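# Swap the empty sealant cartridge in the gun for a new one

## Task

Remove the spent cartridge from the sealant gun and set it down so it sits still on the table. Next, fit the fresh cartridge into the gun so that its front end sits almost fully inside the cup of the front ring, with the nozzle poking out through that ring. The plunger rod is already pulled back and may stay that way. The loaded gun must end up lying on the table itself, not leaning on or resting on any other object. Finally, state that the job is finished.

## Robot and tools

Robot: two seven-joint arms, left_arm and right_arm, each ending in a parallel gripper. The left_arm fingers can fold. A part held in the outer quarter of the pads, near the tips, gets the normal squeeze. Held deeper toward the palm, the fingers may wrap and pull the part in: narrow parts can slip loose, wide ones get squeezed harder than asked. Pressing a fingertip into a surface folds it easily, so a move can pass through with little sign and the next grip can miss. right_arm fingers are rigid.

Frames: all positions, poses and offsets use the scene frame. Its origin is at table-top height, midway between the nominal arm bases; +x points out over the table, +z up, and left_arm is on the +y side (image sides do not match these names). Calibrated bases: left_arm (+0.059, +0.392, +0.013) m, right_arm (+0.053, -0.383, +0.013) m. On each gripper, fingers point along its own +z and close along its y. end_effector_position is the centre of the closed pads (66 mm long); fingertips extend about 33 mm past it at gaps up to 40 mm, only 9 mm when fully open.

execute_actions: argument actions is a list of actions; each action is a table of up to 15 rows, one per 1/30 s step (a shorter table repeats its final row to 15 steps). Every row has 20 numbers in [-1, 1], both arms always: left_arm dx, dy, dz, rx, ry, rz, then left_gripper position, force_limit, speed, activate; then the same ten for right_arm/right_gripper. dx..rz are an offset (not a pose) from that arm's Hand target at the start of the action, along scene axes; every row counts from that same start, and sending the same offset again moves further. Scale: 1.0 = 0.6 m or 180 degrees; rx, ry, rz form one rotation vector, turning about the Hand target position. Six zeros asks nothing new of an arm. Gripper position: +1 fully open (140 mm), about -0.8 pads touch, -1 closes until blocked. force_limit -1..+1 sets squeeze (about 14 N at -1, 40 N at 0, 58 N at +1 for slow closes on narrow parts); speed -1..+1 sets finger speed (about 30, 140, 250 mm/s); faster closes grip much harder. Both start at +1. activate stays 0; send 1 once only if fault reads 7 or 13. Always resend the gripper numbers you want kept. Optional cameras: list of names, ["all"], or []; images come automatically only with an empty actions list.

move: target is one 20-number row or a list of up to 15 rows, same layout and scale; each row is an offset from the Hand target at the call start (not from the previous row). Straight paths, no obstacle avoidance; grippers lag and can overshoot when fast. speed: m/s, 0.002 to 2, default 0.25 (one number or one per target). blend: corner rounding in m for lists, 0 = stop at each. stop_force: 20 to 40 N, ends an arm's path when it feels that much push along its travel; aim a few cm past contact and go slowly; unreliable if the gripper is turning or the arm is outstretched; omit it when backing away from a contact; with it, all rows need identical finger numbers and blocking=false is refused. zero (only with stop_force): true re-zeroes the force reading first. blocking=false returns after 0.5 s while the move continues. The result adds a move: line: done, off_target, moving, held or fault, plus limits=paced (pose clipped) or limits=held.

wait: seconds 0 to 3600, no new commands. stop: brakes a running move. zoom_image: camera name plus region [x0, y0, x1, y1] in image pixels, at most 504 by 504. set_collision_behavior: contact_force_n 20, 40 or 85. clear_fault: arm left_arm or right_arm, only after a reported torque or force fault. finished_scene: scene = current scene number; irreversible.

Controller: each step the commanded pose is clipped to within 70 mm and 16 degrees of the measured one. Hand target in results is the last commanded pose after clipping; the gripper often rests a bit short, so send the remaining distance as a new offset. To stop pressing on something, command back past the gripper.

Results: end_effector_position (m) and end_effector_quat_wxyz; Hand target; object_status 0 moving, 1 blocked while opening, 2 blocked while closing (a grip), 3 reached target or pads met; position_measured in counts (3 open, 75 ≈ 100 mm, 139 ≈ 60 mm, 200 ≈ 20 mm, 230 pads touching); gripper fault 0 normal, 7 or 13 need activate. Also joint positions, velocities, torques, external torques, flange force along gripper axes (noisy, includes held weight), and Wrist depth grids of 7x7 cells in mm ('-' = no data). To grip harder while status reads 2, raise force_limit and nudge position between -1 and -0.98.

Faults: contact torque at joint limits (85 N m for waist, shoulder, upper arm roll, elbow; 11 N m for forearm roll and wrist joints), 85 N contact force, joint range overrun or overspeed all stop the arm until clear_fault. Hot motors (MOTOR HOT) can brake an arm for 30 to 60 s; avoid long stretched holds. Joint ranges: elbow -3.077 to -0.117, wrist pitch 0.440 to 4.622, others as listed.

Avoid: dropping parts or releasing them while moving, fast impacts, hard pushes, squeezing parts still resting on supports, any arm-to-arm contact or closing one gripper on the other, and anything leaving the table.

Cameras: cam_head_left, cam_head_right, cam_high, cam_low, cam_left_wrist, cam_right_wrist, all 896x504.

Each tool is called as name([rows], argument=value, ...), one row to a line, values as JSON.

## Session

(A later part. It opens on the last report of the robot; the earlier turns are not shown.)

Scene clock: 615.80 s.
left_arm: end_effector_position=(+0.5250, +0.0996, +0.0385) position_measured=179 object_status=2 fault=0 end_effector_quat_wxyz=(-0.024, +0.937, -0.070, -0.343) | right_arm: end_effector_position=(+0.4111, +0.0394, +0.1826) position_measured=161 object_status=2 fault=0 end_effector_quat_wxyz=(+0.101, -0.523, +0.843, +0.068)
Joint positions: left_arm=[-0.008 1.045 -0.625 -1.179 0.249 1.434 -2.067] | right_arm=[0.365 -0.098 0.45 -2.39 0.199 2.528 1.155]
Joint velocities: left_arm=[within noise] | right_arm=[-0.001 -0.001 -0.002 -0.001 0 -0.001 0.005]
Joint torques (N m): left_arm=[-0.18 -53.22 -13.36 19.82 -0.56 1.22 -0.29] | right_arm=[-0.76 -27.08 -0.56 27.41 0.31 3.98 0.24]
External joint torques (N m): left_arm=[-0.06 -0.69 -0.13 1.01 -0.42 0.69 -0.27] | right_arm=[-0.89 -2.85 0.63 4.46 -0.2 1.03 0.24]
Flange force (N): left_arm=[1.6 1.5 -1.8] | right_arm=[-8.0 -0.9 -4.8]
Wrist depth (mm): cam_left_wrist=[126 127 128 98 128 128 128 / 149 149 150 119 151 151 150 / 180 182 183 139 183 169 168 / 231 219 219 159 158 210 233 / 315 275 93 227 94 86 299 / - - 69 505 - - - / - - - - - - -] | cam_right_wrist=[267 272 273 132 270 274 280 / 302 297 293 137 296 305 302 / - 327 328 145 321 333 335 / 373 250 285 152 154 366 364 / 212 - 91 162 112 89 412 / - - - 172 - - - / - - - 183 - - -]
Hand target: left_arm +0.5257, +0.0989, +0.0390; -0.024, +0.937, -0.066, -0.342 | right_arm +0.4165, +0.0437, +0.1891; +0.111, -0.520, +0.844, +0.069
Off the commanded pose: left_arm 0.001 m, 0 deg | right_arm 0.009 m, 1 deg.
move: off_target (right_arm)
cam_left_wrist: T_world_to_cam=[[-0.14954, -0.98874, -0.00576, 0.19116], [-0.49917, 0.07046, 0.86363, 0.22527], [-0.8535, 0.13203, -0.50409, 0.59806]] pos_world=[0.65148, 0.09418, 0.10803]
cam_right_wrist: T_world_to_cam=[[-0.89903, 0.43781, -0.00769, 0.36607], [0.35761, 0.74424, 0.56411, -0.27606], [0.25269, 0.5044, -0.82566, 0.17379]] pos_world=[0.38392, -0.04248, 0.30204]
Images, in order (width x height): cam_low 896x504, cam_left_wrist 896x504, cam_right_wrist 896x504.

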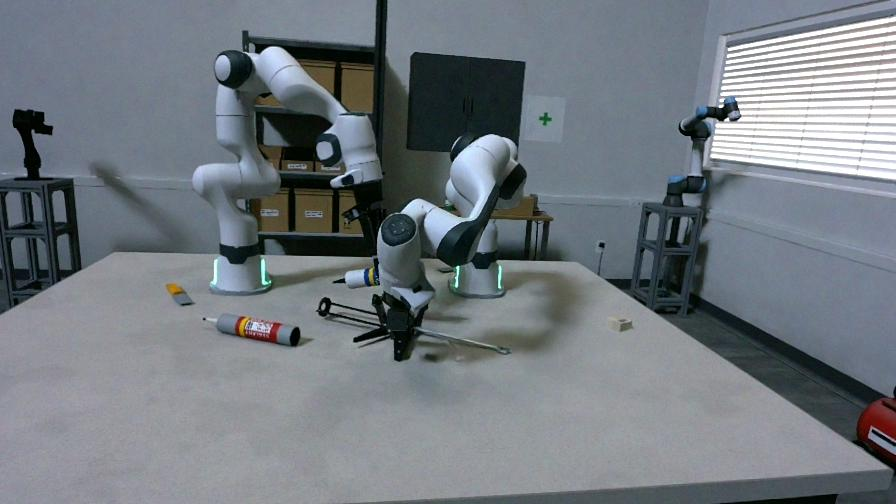

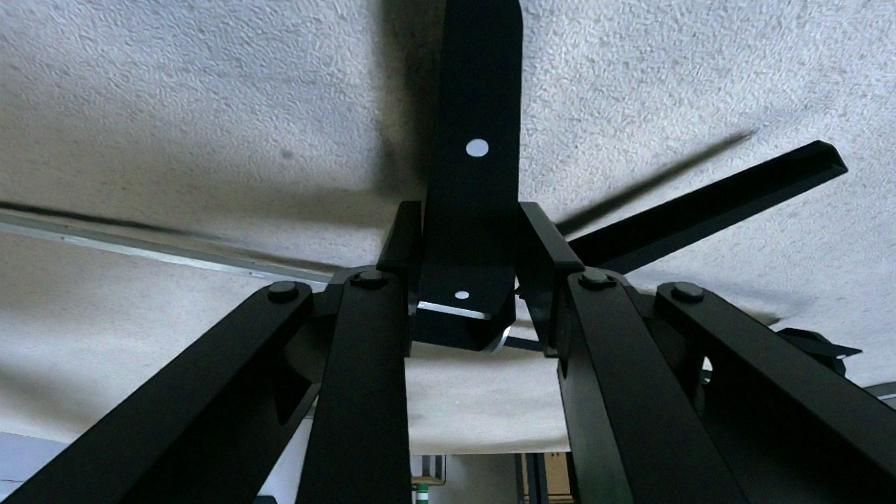

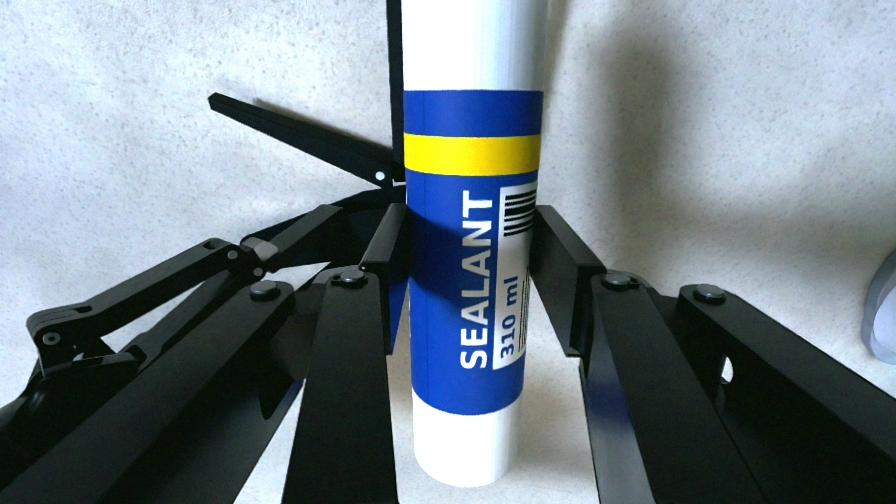

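move([
  [0, 0, 0, 0, 0, 0, -1, 0.0, -1, 0, -0.219, -0.111, -0.0085, -0.0745, 0.0373, 0, -1, 0.0, -1, 0],
], speed=0.25, cameras=["cam_right_wrist"])

Scene clock: 639.67 s.
left_arm: end_effector_position=(+0.5250, +0.0996, +0.0385) position_measured=179 object_status=2 fault=0 end_effector_quat_wxyz=(-0.024, +0.937, -0.070, -0.343) | right_arm: end_effector_position=(+0.2837, -0.0249, +0.1803) position_measured=161 object_status=2 fault=0 end_effector_quat_wxyz=(-0.004, -0.529, +0.849, -0.001)
Joint positions: left_arm=[-0.008 1.045 -0.625 -1.179 0.249 1.434 -2.067] | right_arm=[0.434 -0.338 0.527 -2.526 0.21 2.212 1.291]
Joint velocities: left_arm=[within noise] | right_arm=[0 0 0.001 -0.001 0.001 -0.001 0.005]
Joint torques (N m): left_arm=[-0.18 -53.21 -13.37 19.76 -0.55 1.21 -0.3] | right_arm=[-0.68 -19.12 -4.42 25.9 1.05 2.51 0.18]
External joint torques (N m): left_arm=[-0.22 -0.96 -0.31 1.04 -0.42 0.69 -0.28] | right_arm=[-0.74 -3.61 0.24 3.11 0.42 0.06 0.18]
Flange force (N): left_arm=[1.0 1.6 -1.8] | right_arm=[2.5 1.5 -9.9]
Wrist depth (mm): cam_left_wrist=[126 126 128 98 128 128 128 / 149 150 150 119 151 151 150 / 181 181 181 139 183 168 168 / 229 219 219 160 157 232 233 / 315 275 92 224 94 88 299 / - - 69 494 - - - / - - - - - - -] | cam_right_wrist=[286 286 286 130 284 287 288 / 300 299 297 138 299 300 300 / 317 320 310 145 316 319 318 / 336 342 306 152 155 342 337 / 358 - 91 162 112 89 360 / - - - 173 - - - / - - - 185 - - -]
Hand target: left_arm +0.5257, +0.0989, +0.0390; -0.024, +0.937, -0.066, -0.342 | right_arm +0.2851, -0.0229, +0.1840; +0.000, -0.525, +0.851, +0.000
Off the commanded pose: left_arm 0.001 m, 0 deg | right_arm 0.004 m, 1 deg.
move: off_target (right_arm)
cam_right_wrist: T_world_to_cam=[[-0.90185, 0.43187, -0.01257, 0.28126], [0.40226, 0.84994, 0.34028, -0.15099], [0.15764, 0.30182, -0.94024, 0.27907]] pos_world=[0.2704, -0.07737, 0.3173]

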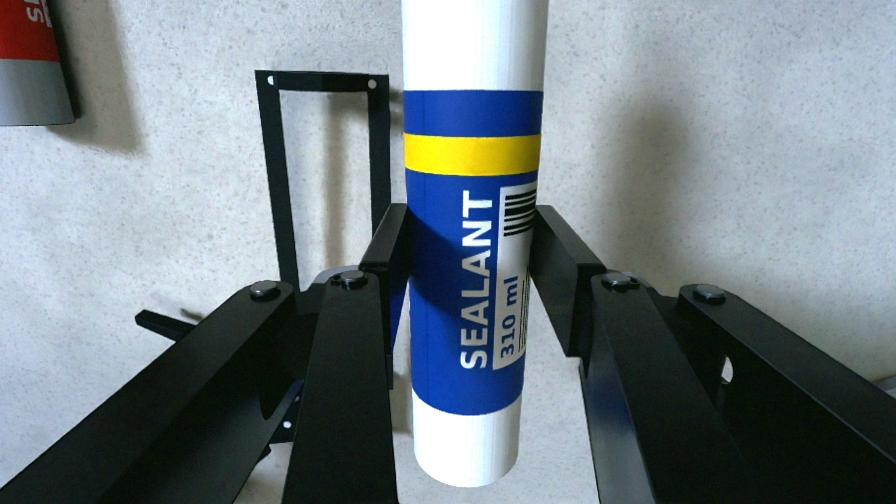

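zoom_image(camera="cam_right_wrist", region=[240, 55, 410, 215])

Scaled by 2.965.

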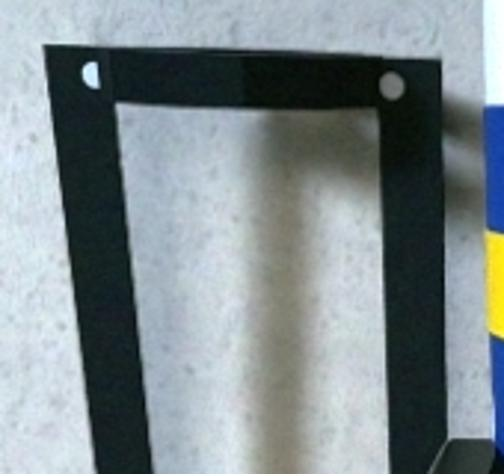

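move([
  [0, 0, 0, 0, 0, 0, -1, 0.0, -1, 0, 0.2295, 0.1163, -0.0235, 0.07448, -0.03737, -0.00829, -1, 0.0, -1, 0],
], speed=0.2, cameras=["cam_right_wrist", "cam_low", "cam_high"])

zoom_image(camera="cam_low", region=[290, 240, 470, 352])

zoom_image(camera="cam_high", region=[370, 120, 560, 260])

Scene clock: 732.63 s.
left_arm: end_effector_position=(+0.5250, +0.0996, +0.0385) position_measured=179 object_status=2 fault=0 end_effector_quat_wxyz=(-0.024, +0.937, -0.070, -0.343) | right_arm: end_effector_position=(+0.4172, +0.0423, +0.1634) position_measured=161 object_status=2 fault=0 end_effector_quat_wxyz=(+0.101, -0.506, +0.854, +0.068)
Joint positions: left_arm=[-0.008 1.045 -0.625 -1.179 0.249 1.434 -2.067] | right_arm=[0.338 -0.043 0.476 -2.39 0.165 2.579 1.215]
Joint velocities: left_arm=[within noise] | right_arm=[-0.001 0 -0.001 0.001 0 0.005 -0.004]
Joint torques (N m): left_arm=[-0.17 -53.24 -13.34 19.79 -0.56 1.21 -0.29] | right_arm=[-0.28 -28.03 -0.14 26.87 0.26 3.95 -0.45]
External joint torques (N m): left_arm=[-0.22 -1.13 -0.32 1.14 -0.43 0.7 -0.27] | right_arm=[-0.31 -2.94 0.44 4.46 -0.22 1.01 -0.44]
Flange force (N): left_arm=[0.9 1.6 -2.0] | right_arm=[-6.3 -1.8 -5.7]
Wrist depth (mm): cam_left_wrist=[127 127 128 98 128 128 128 / 149 150 150 119 151 151 150 / 181 181 182 140 183 169 168 / 229 218 219 160 158 233 233 / 310 274 93 227 94 86 299 / - - 69 502 - - - / - - - 967 - - -] | cam_right_wrist=[252 255 254 131 254 259 260 / 275 272 274 137 278 284 284 / 305 322 307 145 305 313 313 / 334 326 276 152 156 351 363 / 359 - 91 162 111 89 389 / - - - 173 - - - / - - - 183 - - -]
Hand target: left_arm +0.5257, +0.0989, +0.0390; -0.024, +0.937, -0.066, -0.342 | right_arm +0.4228, +0.0469, +0.1699; +0.111, -0.509, +0.851, +0.069
Off the commanded pose: left_arm 0.001 m, 0 deg | right_arm 0.010 m, 1 deg.
move: off_target (right_arm)
cam_right_wrist: T_world_to_cam=[[-0.88051, 0.47402, -0.00192, 0.35985], [0.39082, 0.72826, 0.56294, -0.28254], [0.26824, 0.49492, -0.8265, 0.14893]] pos_world=[0.38733, -0.03852, 0.28283]
Images, in order (width x height): cam_high 896x504, cam_low 896x504, cam_right_wrist 896x504.

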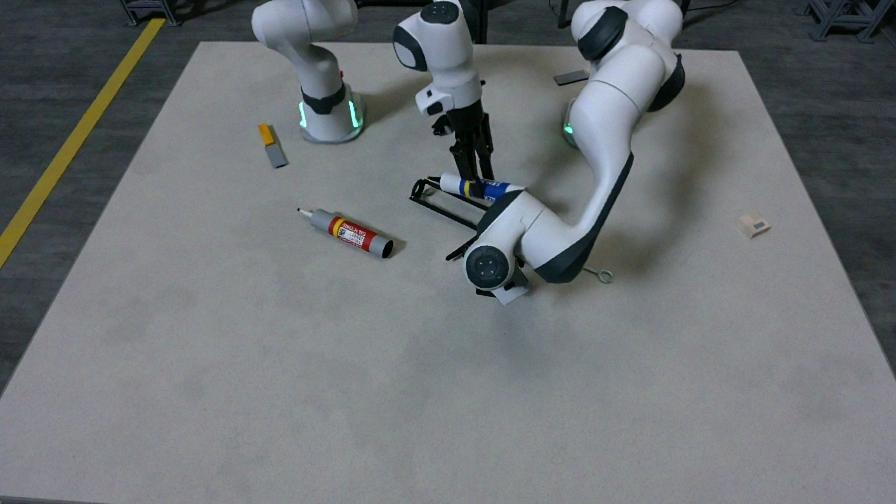

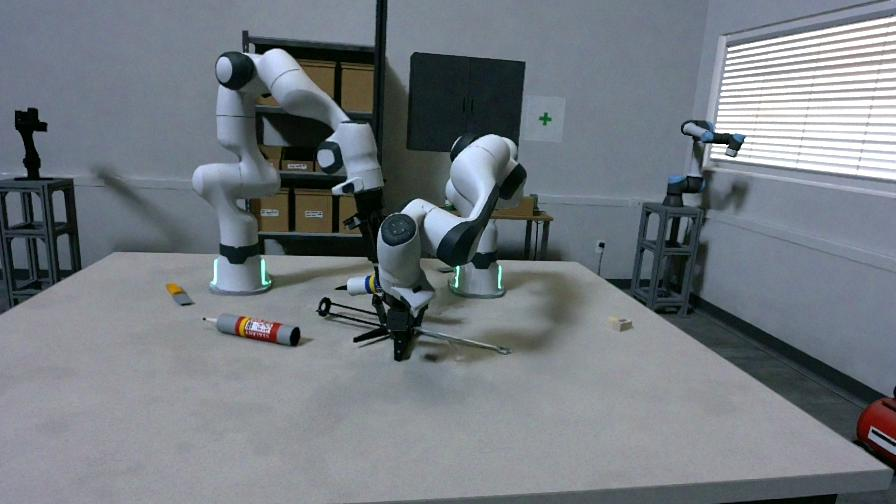

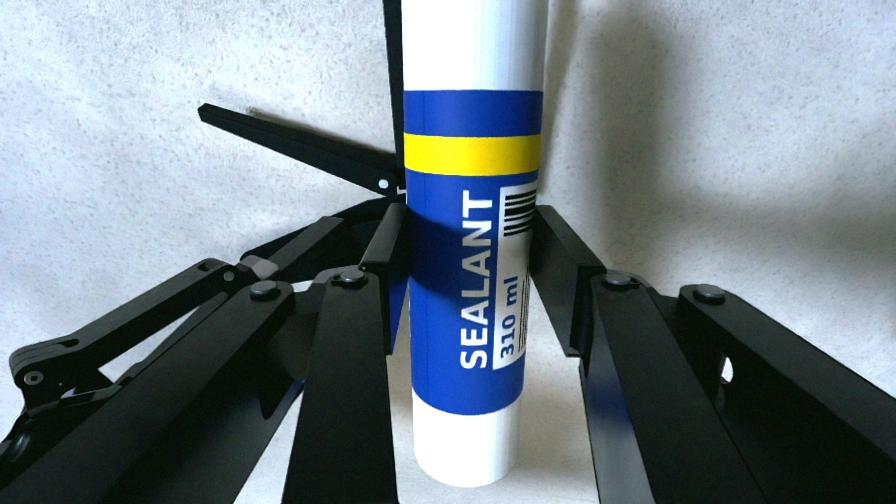

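Scaled by 2.800.

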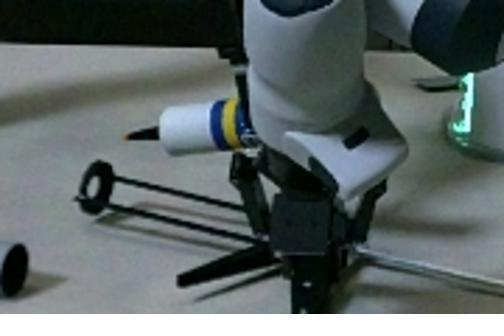

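Scaled by 2.653.

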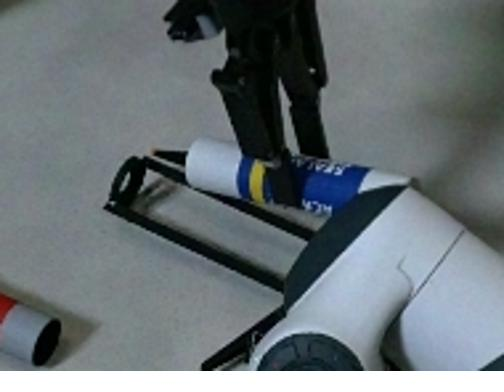

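move([
  [0, 0, 0, 0, 0, 0, -1, 0.0, -1, 0, 0.0043, 0.0027, -0.0975, 0.0049, -0.0026, 0.0067, -1, 0.0, -1, 0],
], speed=0.1, cameras=["cam_right_wrist", "cam_low", "cam_high"])

zoom_image(camera="cam_low", region=[290, 240, 470, 352])

zoom_image(camera="cam_high", region=[370, 120, 560, 260])

Scene clock: 744.07 s.
left_arm: end_effector_position=(+0.5250, +0.0996, +0.0385) position_measured=179 object_status=2 fault=0 end_effector_quat_wxyz=(-0.024, +0.937, -0.070, -0.343) | right_arm: end_effector_position=(+0.4196, +0.0441, +0.1055) position_measured=161 object_status=2 fault=0 end_effector_quat_wxyz=(+0.108, -0.517, +0.846, +0.073)
Joint positions: left_arm=[-0.008 1.045 -0.625 -1.179 0.249 1.434 -2.067] | right_arm=[0.338 0.087 0.473 -2.435 0.108 2.76 1.21]
Joint velocities: left_arm=[within noise] | right_arm=[-0.001 -0.001 -0.001 0 0 0.003 0.001]
Joint torques (N m): left_arm=[-0.19 -53.2 -13.36 19.81 -0.55 1.21 -0.28] | right_arm=[-0.25 -30.42 1.76 24.18 0.06 4.06 -0.17]
External joint torques (N m): left_arm=[-0.42 -0.87 -0.37 1.01 -0.43 0.7 -0.26] | right_arm=[-0.25 -2.94 0.54 3.77 -0.26 1.08 -0.16]
Flange force (N): left_arm=[1.5 2.0 -2.0] | right_arm=[-4.8 -1.1 -4.9]
Wrist depth (mm): cam_left_wrist=[127 127 128 98 128 128 128 / 149 150 150 119 151 150 150 / 181 182 182 139 183 168 169 / 231 219 218 159 158 233 233 / 314 274 93 226 94 87 298 / - - 69 202 - - - / - - - 179 - - -] | cam_right_wrist=[200 201 202 131 197 201 204 / 218 216 221 137 219 226 230 / 237 243 220 145 243 244 250 / 274 266 261 152 158 284 280 / 304 - 91 162 111 89 311 / - - - 173 - - - / - - - 183 - - -]
Hand target: left_arm +0.5257, +0.0989, +0.0390; -0.024, +0.937, -0.066, -0.342 | right_arm +0.4254, +0.0485, +0.1114; +0.118, -0.518, +0.844, +0.074
Off the commanded pose: left_arm 0.001 m, 0 deg | right_arm 0.009 m, 1 deg.
move: off_target (right_arm)
cam_right_wrist: T_world_to_cam=[[-0.89346, 0.44913, -0.00379, 0.36778], [0.36452, 0.73003, 0.57808, -0.24284], [0.2624, 0.51511, -0.81597, 0.10003]] pos_world=[0.39087, -0.03943, 0.2234]
Images, in order (width x height): cam_high 896x504, cam_low 896x504, cam_right_wrist 896x504.

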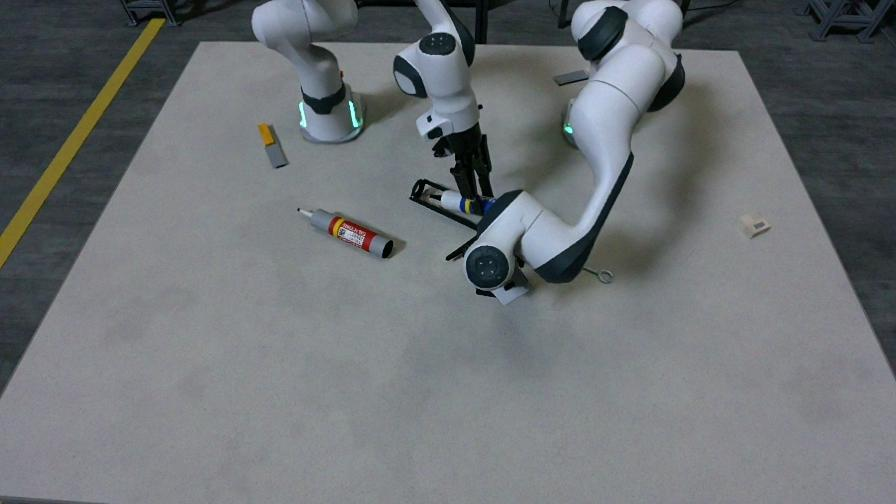

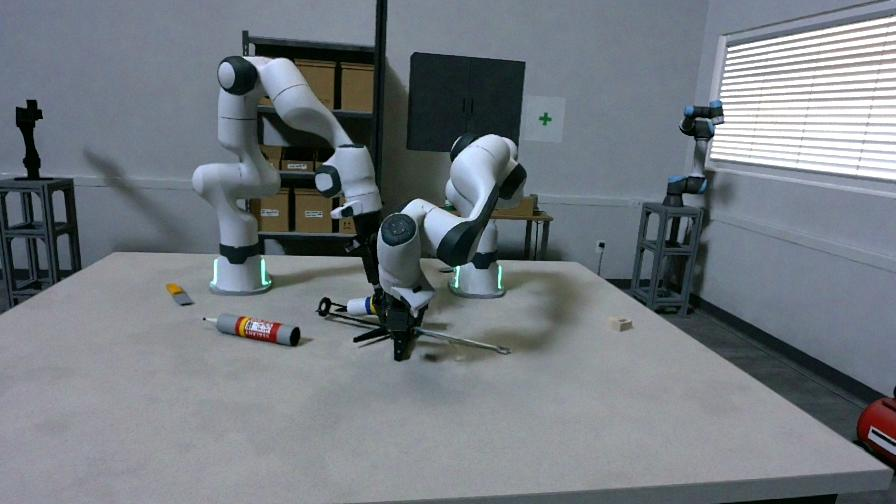

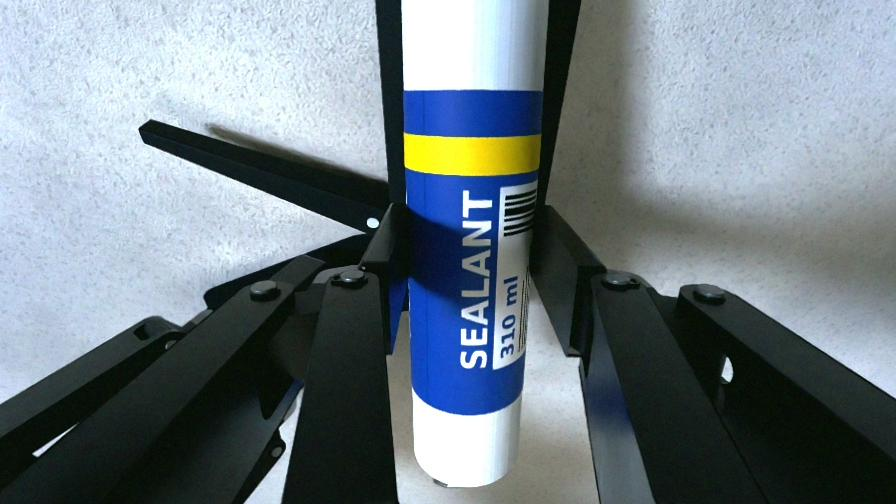

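Scaled by 2.800.

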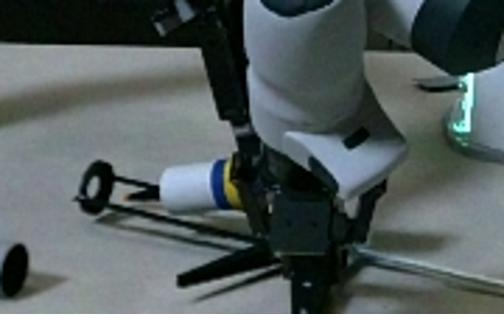

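Scaled by 2.653.

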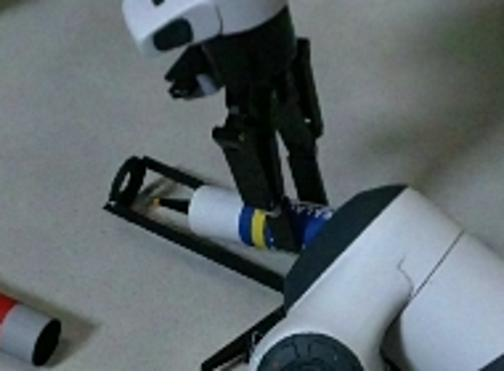

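zoom_image(camera="cam_right_wrist", region=[350, 0, 610, 220])

Scaled by 1.938.

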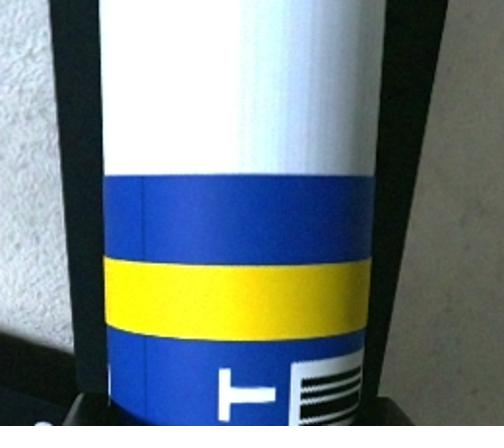

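move([
  [0, 0, 0, 0, 0, 0, -1, 0.0, -1, 0, -0.0028, 0.0015, -0.001, 0, 0, -0.0042, -1, 0.0, -1, 0],
  [0, 0, 0, 0, 0, 0, -1, 0.0, -1, 0, -0.033, -0.0555, -0.0183, 0, 0, -0.0042, -1, 0.0, -1, 0],
], speed=0.06, blend=0.002, cameras=["cam_right_wrist", "cam_low", "cam_high"])

zoom_image(camera="cam_low", region=[290, 260, 410, 340])

zoom_image(camera="cam_high", region=[390, 160, 510, 240])

zoom_image(camera="cam_right_wrist", region=[350, 0, 610, 220])

Scene clock: 771.93 s.
left_arm: end_effector_position=(+0.5250, +0.0996, +0.0385) position_measured=179 object_status=2 fault=0 end_effector_quat_wxyz=(-0.024, +0.937, -0.070, -0.343) | right_arm: end_effector_position=(+0.4002, +0.0114, +0.0940) position_measured=161 object_status=2 fault=0 end_effector_quat_wxyz=(+0.108, -0.510, +0.850, +0.072)
Joint positions: left_arm=[-0.008 1.045 -0.625 -1.18 0.249 1.434 -2.067] | right_arm=[0.331 0.014 0.48 -2.559 0.211 2.815 1.135]
Joint velocities: left_arm=[within noise] | right_arm=[0.002 0.001 0 0.002 0 -0.001 -0.006]
Joint torques (N m): left_arm=[0.06 -53.21 -13.07 19.81 -0.21 0.94 -0.29] | right_arm=[-0.32 -28.67 0.82 22.56 0.64 3.97 -0.43]
External joint torques (N m): left_arm=[0.11 -0.76 0.11 1.01 -0.08 0.4 -0.27] | right_arm=[-0.34 -4.07 0.6 2.82 0.42 0.99 -0.42]
Flange force (N): left_arm=[2.1 1.2 -2.4] | right_arm=[3.1 -0.1 -12.2]
Wrist depth (mm): cam_left_wrist=[126 127 128 98 128 128 128 / 149 150 150 119 150 150 150 / 181 182 183 139 183 168 169 / 230 218 220 159 158 232 233 / 315 274 92 226 94 88 299 / - - 69 206 - - - / - - - 185 - - -] | cam_right_wrist=[189 190 191 131 171 193 194 / 207 208 209 138 208 213 213 / 233 230 231 145 229 235 235 / 255 257 229 152 158 262 - / 289 - 91 162 112 89 291 / - - - 174 - - - / - - - 184 - - -]
Hand target: left_arm +0.5257, +0.0989, +0.0390; -0.024, +0.937, -0.066, -0.342 | right_arm +0.4056, +0.0152, +0.1004; +0.118, -0.512, +0.848, +0.073
Off the commanded pose: left_arm 0.001 m, 0 deg | right_arm 0.009 m, 1 deg.
move: off_target (right_arm)
cam_right_wrist: T_world_to_cam=[[-0.88579, 0.46407, -0.00414, 0.36194], [0.37691, 0.72455, 0.57703, -0.21], [0.27078, 0.50957, -0.81671, 0.10938]] pos_world=[0.37013, -0.07154, 0.212]
Images, in order (width x height): cam_high 896x504, cam_low 896x504, cam_right_wrist 896x504.

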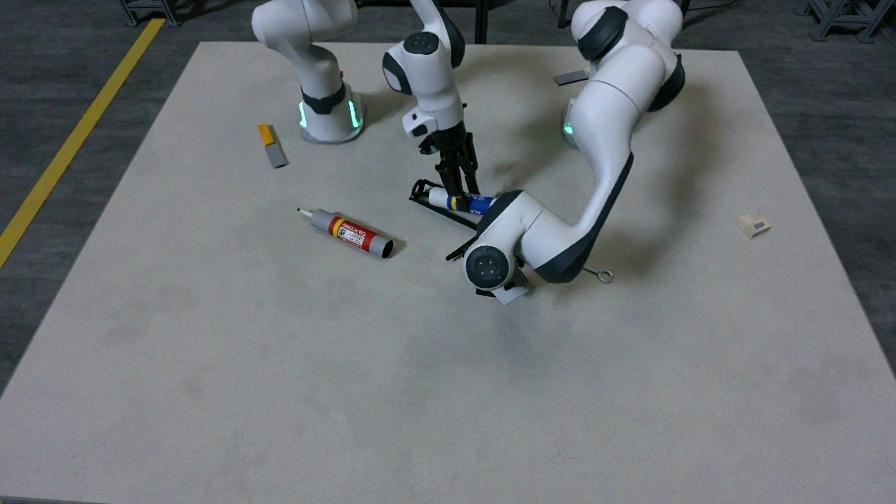

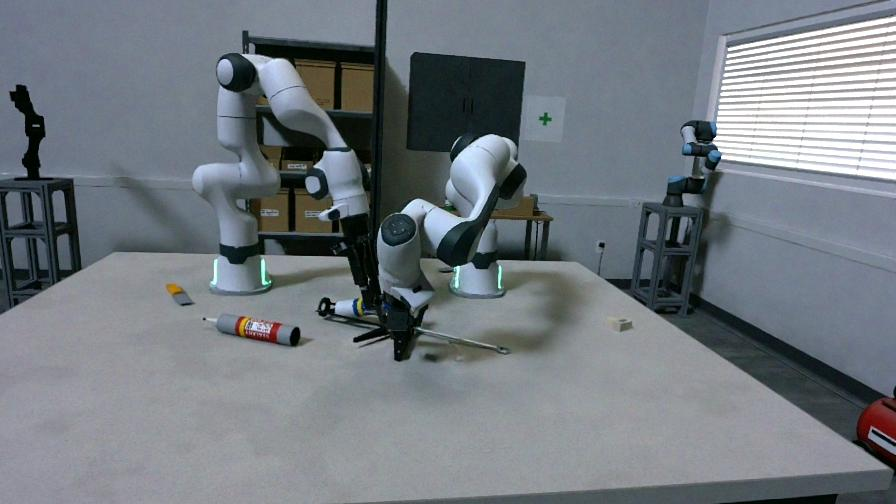

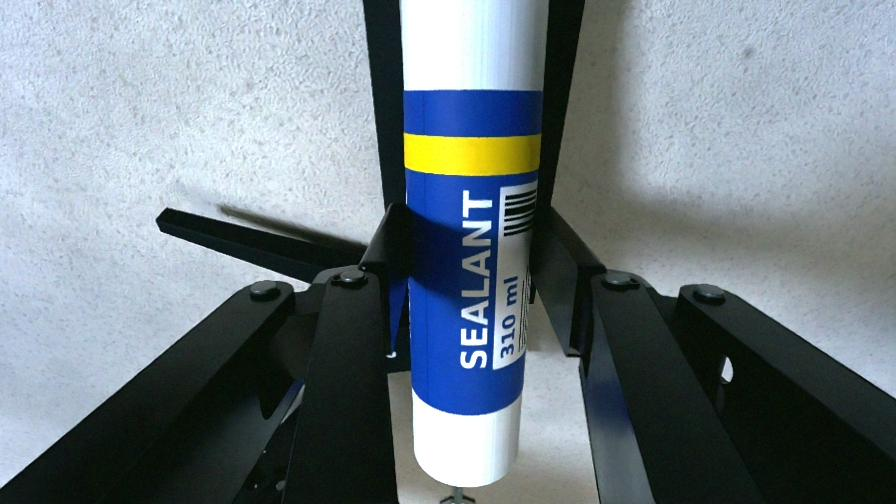

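Scaled by 4.200.

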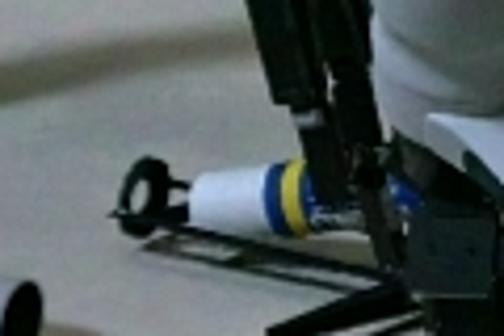

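Scaled by 4.200.

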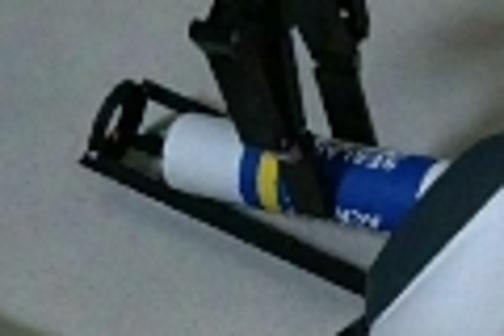

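Scaled by 1.938.

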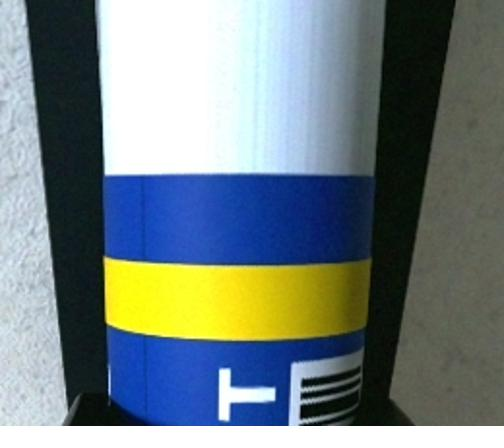

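move([
  [0, 0, 0, 0, 0, 0, -1, 0.0, -1, 0, -0.0198, -0.0351, -0.0108, 0, 0, 0, -1, 0.0, -1, 0],
], speed=0.04, stop_force=20, cameras=["cam_right_wrist", "cam_low", "cam_high"])

zoom_image(camera="cam_low", region=[290, 260, 410, 340])

zoom_image(camera="cam_high", region=[390, 160, 510, 240])

Scene clock: 788.63 s.
left_arm: end_effector_position=(+0.5219, +0.0948, +0.0387) position_measured=179 object_status=2 fault=0 end_effector_quat_wxyz=(-0.022, +0.936, -0.066, -0.345) | right_arm: end_effector_position=(+0.3960, -0.0017, +0.0964) position_measured=161 object_status=2 fault=0 end_effector_quat_wxyz=(+0.123, -0.511, +0.848, +0.075)
Joint positions: left_arm=[-0.012 1.045 -0.625 -1.182 0.24 1.437 -2.077] | right_arm=[0.337 -0.036 0.48 -2.623 0.309 2.859 1.048]
Joint torques (N m): left_arm=[3.01 -54.53 -10.91 21.05 1.66 0.41 0.21] | right_arm=[-1.12 -24.46 -0.99 16.83 0.44 1.66 -0.45]
External joint torques (N m): left_arm=[3.26 -2.18 2.38 2.36 1.83 -0.1 0.23] | right_arm=[-1.18 -1.49 -0.59 -2.69 0.3 -1.35 -0.44]
Flange force (N): left_arm=[3.9 -4.3 -5.9] | right_arm=[11.0 0.0 -12.0]
Wrist depth (mm): cam_left_wrist=[126 127 128 98 128 128 128 / 148 150 150 118 151 151 151 / 181 182 183 138 176 169 176 / 230 220 221 159 157 235 236 / 317 276 92 231 94 88 302 / - - 69 456 - - - / - - - 184 - - -] | cam_right_wrist=[192 193 192 134 186 193 193 / 211 211 212 139 192 213 213 / 230 235 235 147 231 237 236 / 264 263 232 153 156 259 266 / 301 - 91 161 111 89 297 / - - - 170 - - - / - - - 180 - - -]
Hand target: left_arm +0.5257, +0.0989, +0.0390; -0.024, +0.937, -0.066, -0.342 | right_arm +0.3937, -0.0058, +0.0939; +0.118, -0.512, +0.848, +0.073
Off the commanded pose: left_arm 0.006 m, 0 deg | right_arm 0.005 m, 1 deg.
move: off_target (right_arm)
cam_right_wrist: T_world_to_cam=[[-0.88635, 0.46277, -0.01546, 0.36548], [0.36207, 0.71353, 0.59982, -0.19674], [0.28861, 0.52605, -0.79999, 0.11052]] pos_world=[0.36328, -0.08689, 0.21208]
Images, in order (width x height): cam_high 896x504, cam_low 896x504, cam_right_wrist 896x504.

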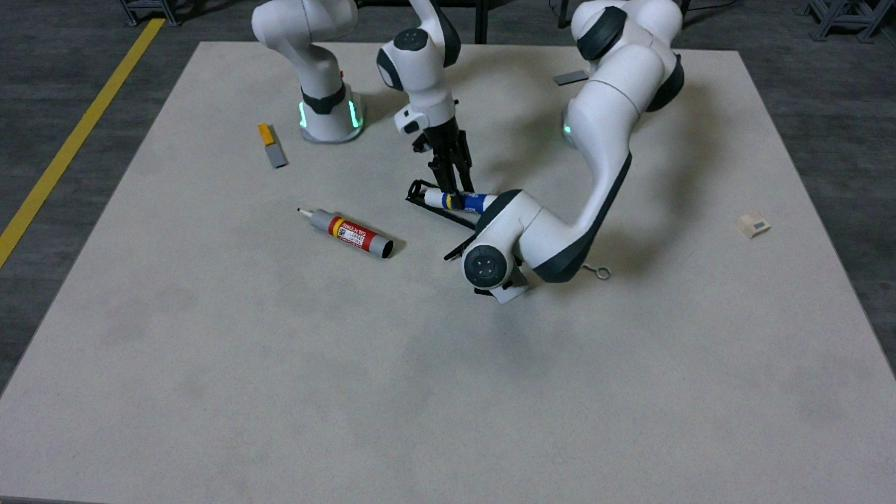

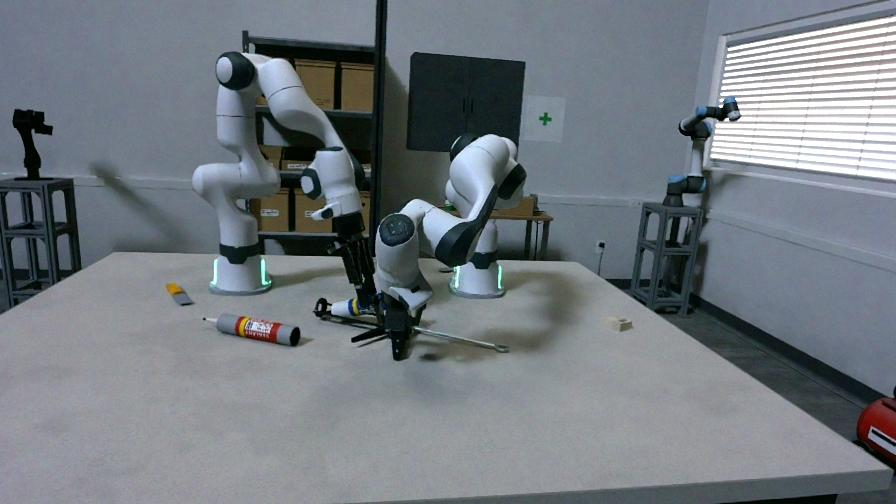

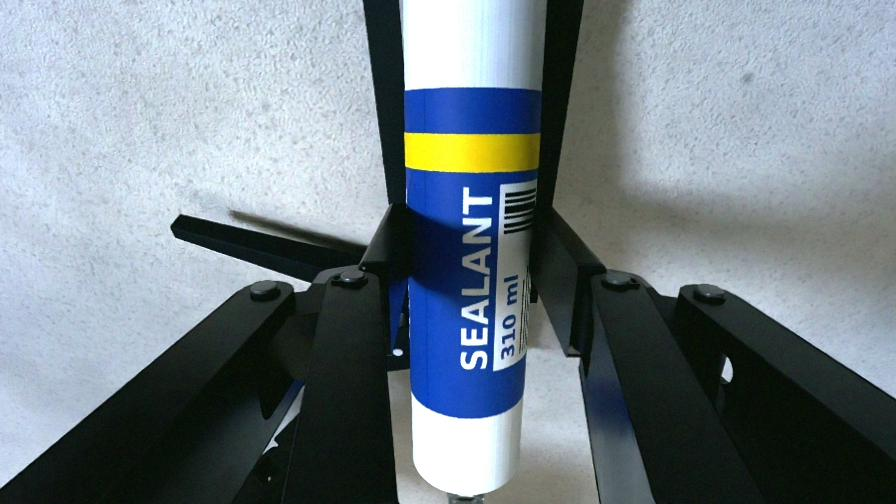

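Scaled by 4.200.

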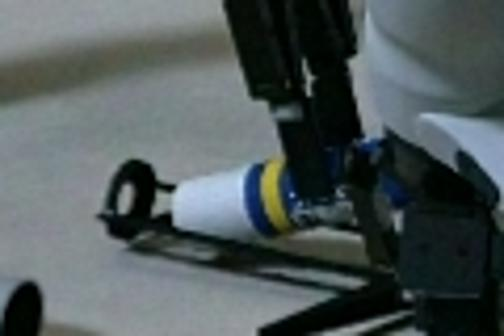

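Scaled by 4.200.

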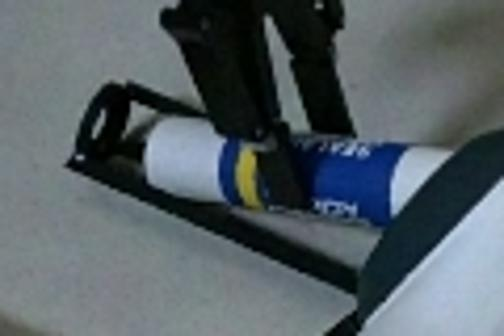

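move([
  [0, 0, 0, 0, 0, 0, -1, 0.0, -1, 0, 0.026, 0.048, 0.014, 0, 0, 0, -1, 0.0, -1, 0],
], speed=0.06, cameras=["cam_low", "cam_high", "cam_head_right", "cam_head_left", "cam_right_wrist"])

zoom_image(camera="cam_low", region=[305, 280, 385, 325])

zoom_image(camera="cam_high", region=[400, 170, 480, 215])

zoom_image(camera="cam_head_right", region=[520, 260, 640, 330])

Scene clock: 831.80 s.
left_arm: end_effector_position=(+0.5224, +0.0952, +0.0384) position_measured=179 object_status=2 fault=0 end_effector_quat_wxyz=(-0.022, +0.936, -0.066, -0.344) | right_arm: end_effector_position=(+0.4056, +0.0197, +0.0977) position_measured=161 object_status=2 fault=0 end_effector_quat_wxyz=(+0.113, -0.515, +0.847, +0.073)
Joint positions: left_arm=[-0.012 1.045 -0.625 -1.182 0.24 1.437 -2.077] | right_arm=[0.334 0.028 0.479 -2.537 0.196 2.815 1.139]
Joint velocities: left_arm=[within noise] | right_arm=[0 0 0.001 0 0.001 0 0.005]
Joint torques (N m): left_arm=[1.39 -53.85 -12.07 20.72 0.99 0.55 0.18] | right_arm=[0.18 -27.91 0.52 23.89 -0.07 3.56 0.19]
External joint torques (N m): left_arm=[1.21 -1.31 1.03 1.82 1.13 0.01 0.2] | right_arm=[-0.02 -2.74 -0.05 3.98 -0.29 0.57 0.2]
Flange force (N): left_arm=[5.7 -0.4 -6.1] | right_arm=[-7.8 -0.9 -4.7]
Wrist depth (mm): cam_left_wrist=[126 126 127 98 128 128 128 / 149 149 150 118 151 150 150 / 181 181 182 139 183 166 175 / 229 218 219 159 174 232 235 / 316 273 92 227 94 87 301 / - - 69 203 - - - / - - - 180 - - -] | cam_right_wrist=[193 194 194 132 189 196 197 / 211 212 213 138 194 216 216 / 233 225 236 146 233 239 239 / 266 262 221 152 156 267 268 / 290 - 91 161 111 89 308 / - - - 173 - - - / - - - 183 - - -]
Hand target: left_arm +0.5257, +0.0989, +0.0390; -0.024, +0.937, -0.066, -0.342 | right_arm +0.4093, +0.0230, +0.1023; +0.118, -0.512, +0.848, +0.073
Off the commanded pose: left_arm 0.005 m, 0 deg | right_arm 0.007 m, 1 deg.
move: off_target (right_arm)
cam_right_wrist: T_world_to_cam=[[-0.89043, 0.45504, -0.00812, 0.3652], [0.36476, 0.72423, 0.58518, -0.21613], [0.27216, 0.5181, -0.81086, 0.10538]] pos_world=[0.37534, -0.06425, 0.21489]
Images, in order (width x height): cam_head_left 896x504, cam_head_right 896x504, cam_high 896x504, cam_low 896x504, cam_right_wrist 896x504.

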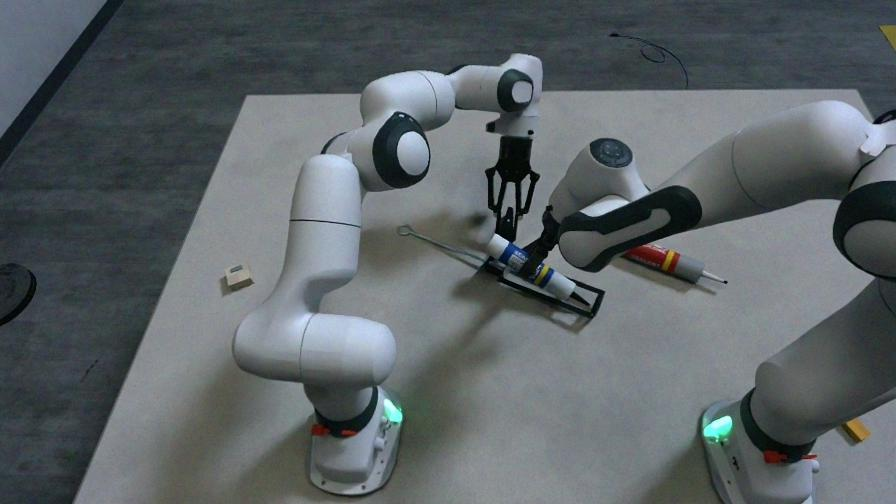

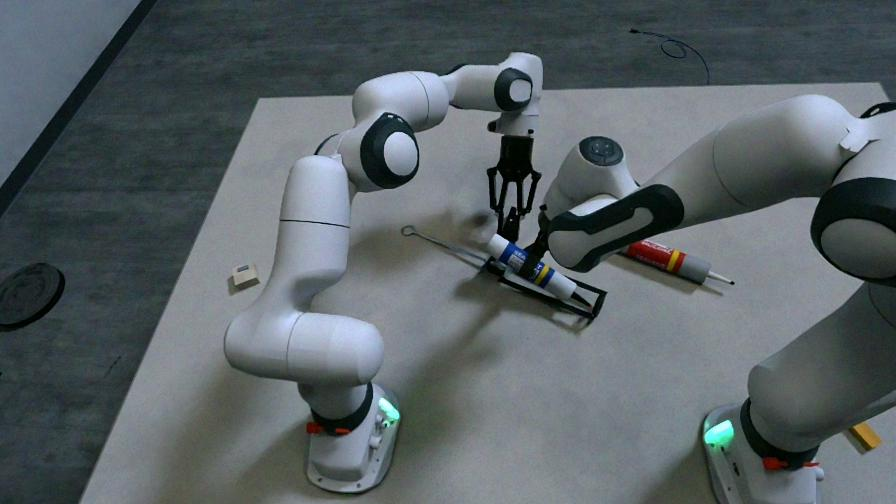

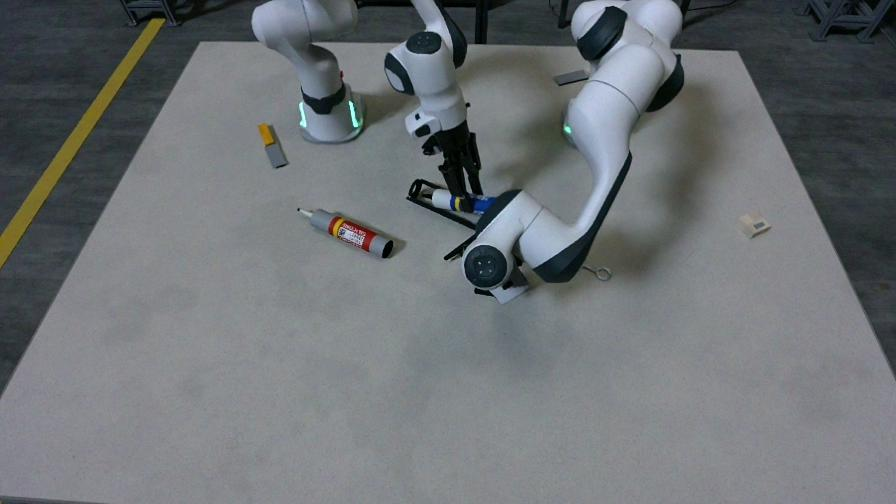

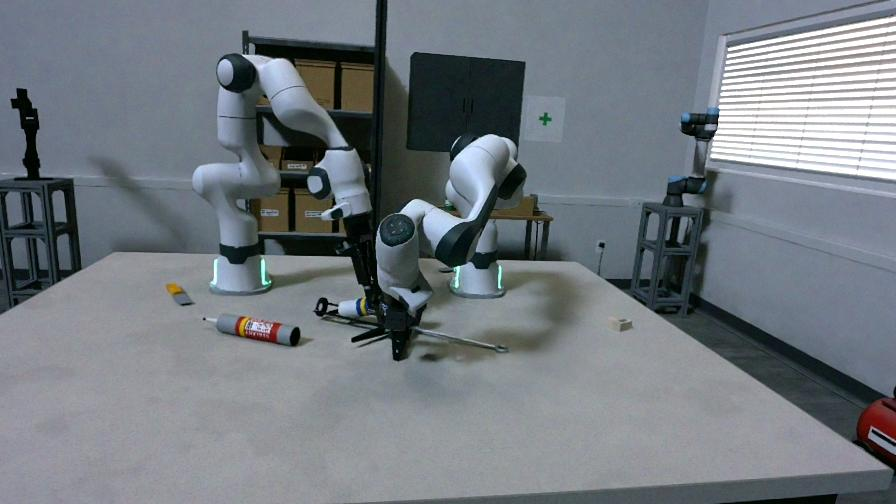

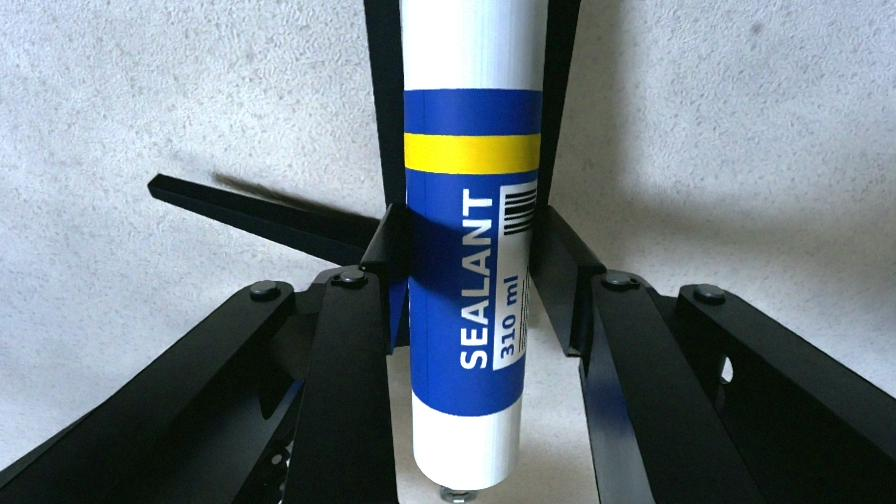

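Scaled by 6.300.

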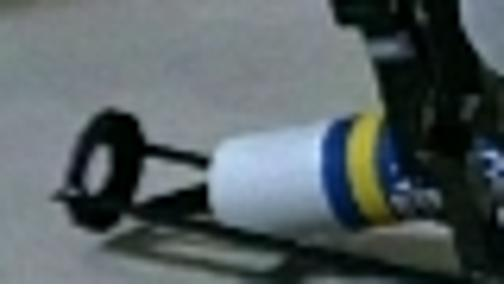

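Scaled by 6.300.

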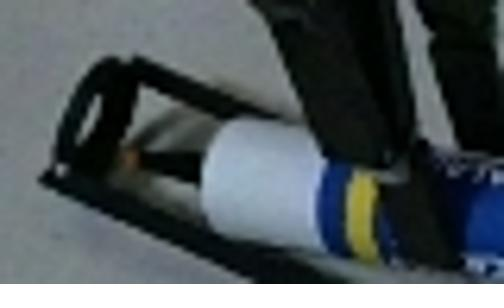

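Scaled by 4.200.

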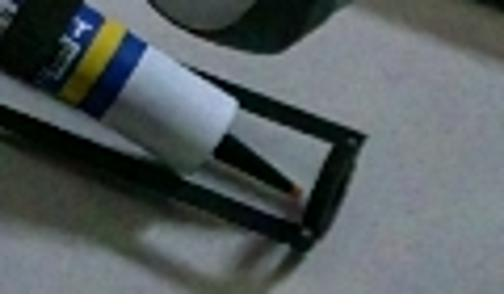

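zoom_image(camera="cam_head_right", region=[565, 275, 615, 325])

zoom_image(camera="cam_head_left", region=[560, 275, 610, 325])

zoom_image(camera="cam_high", region=[402, 172, 442, 207])

zoom_image(camera="cam_low", region=[307, 290, 347, 325])

Scaled by 10.080.

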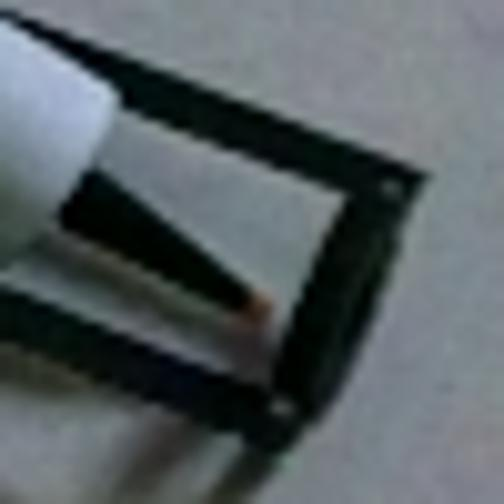

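Scaled by 10.080.

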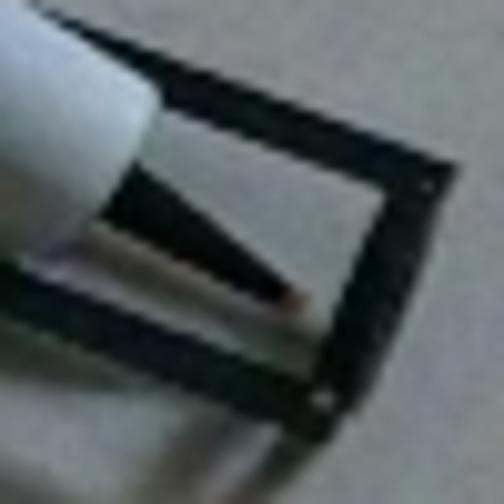

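Scaled by 12.600.

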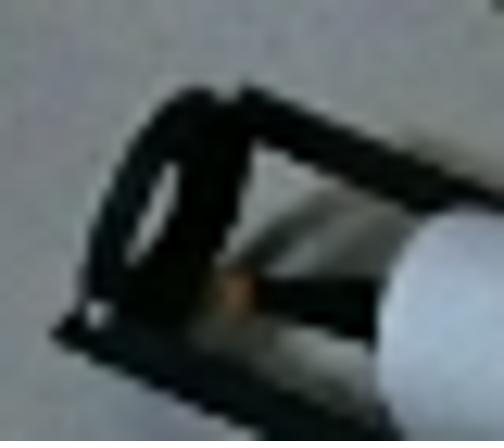

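Scaled by 12.600.

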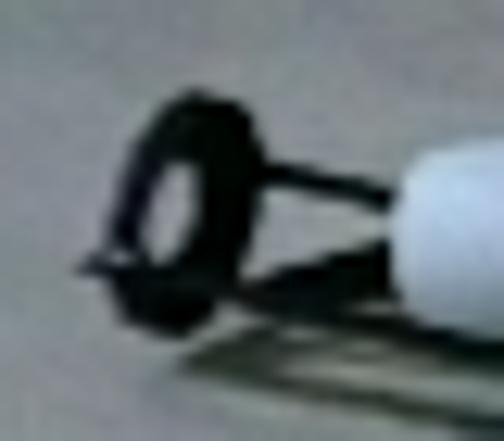

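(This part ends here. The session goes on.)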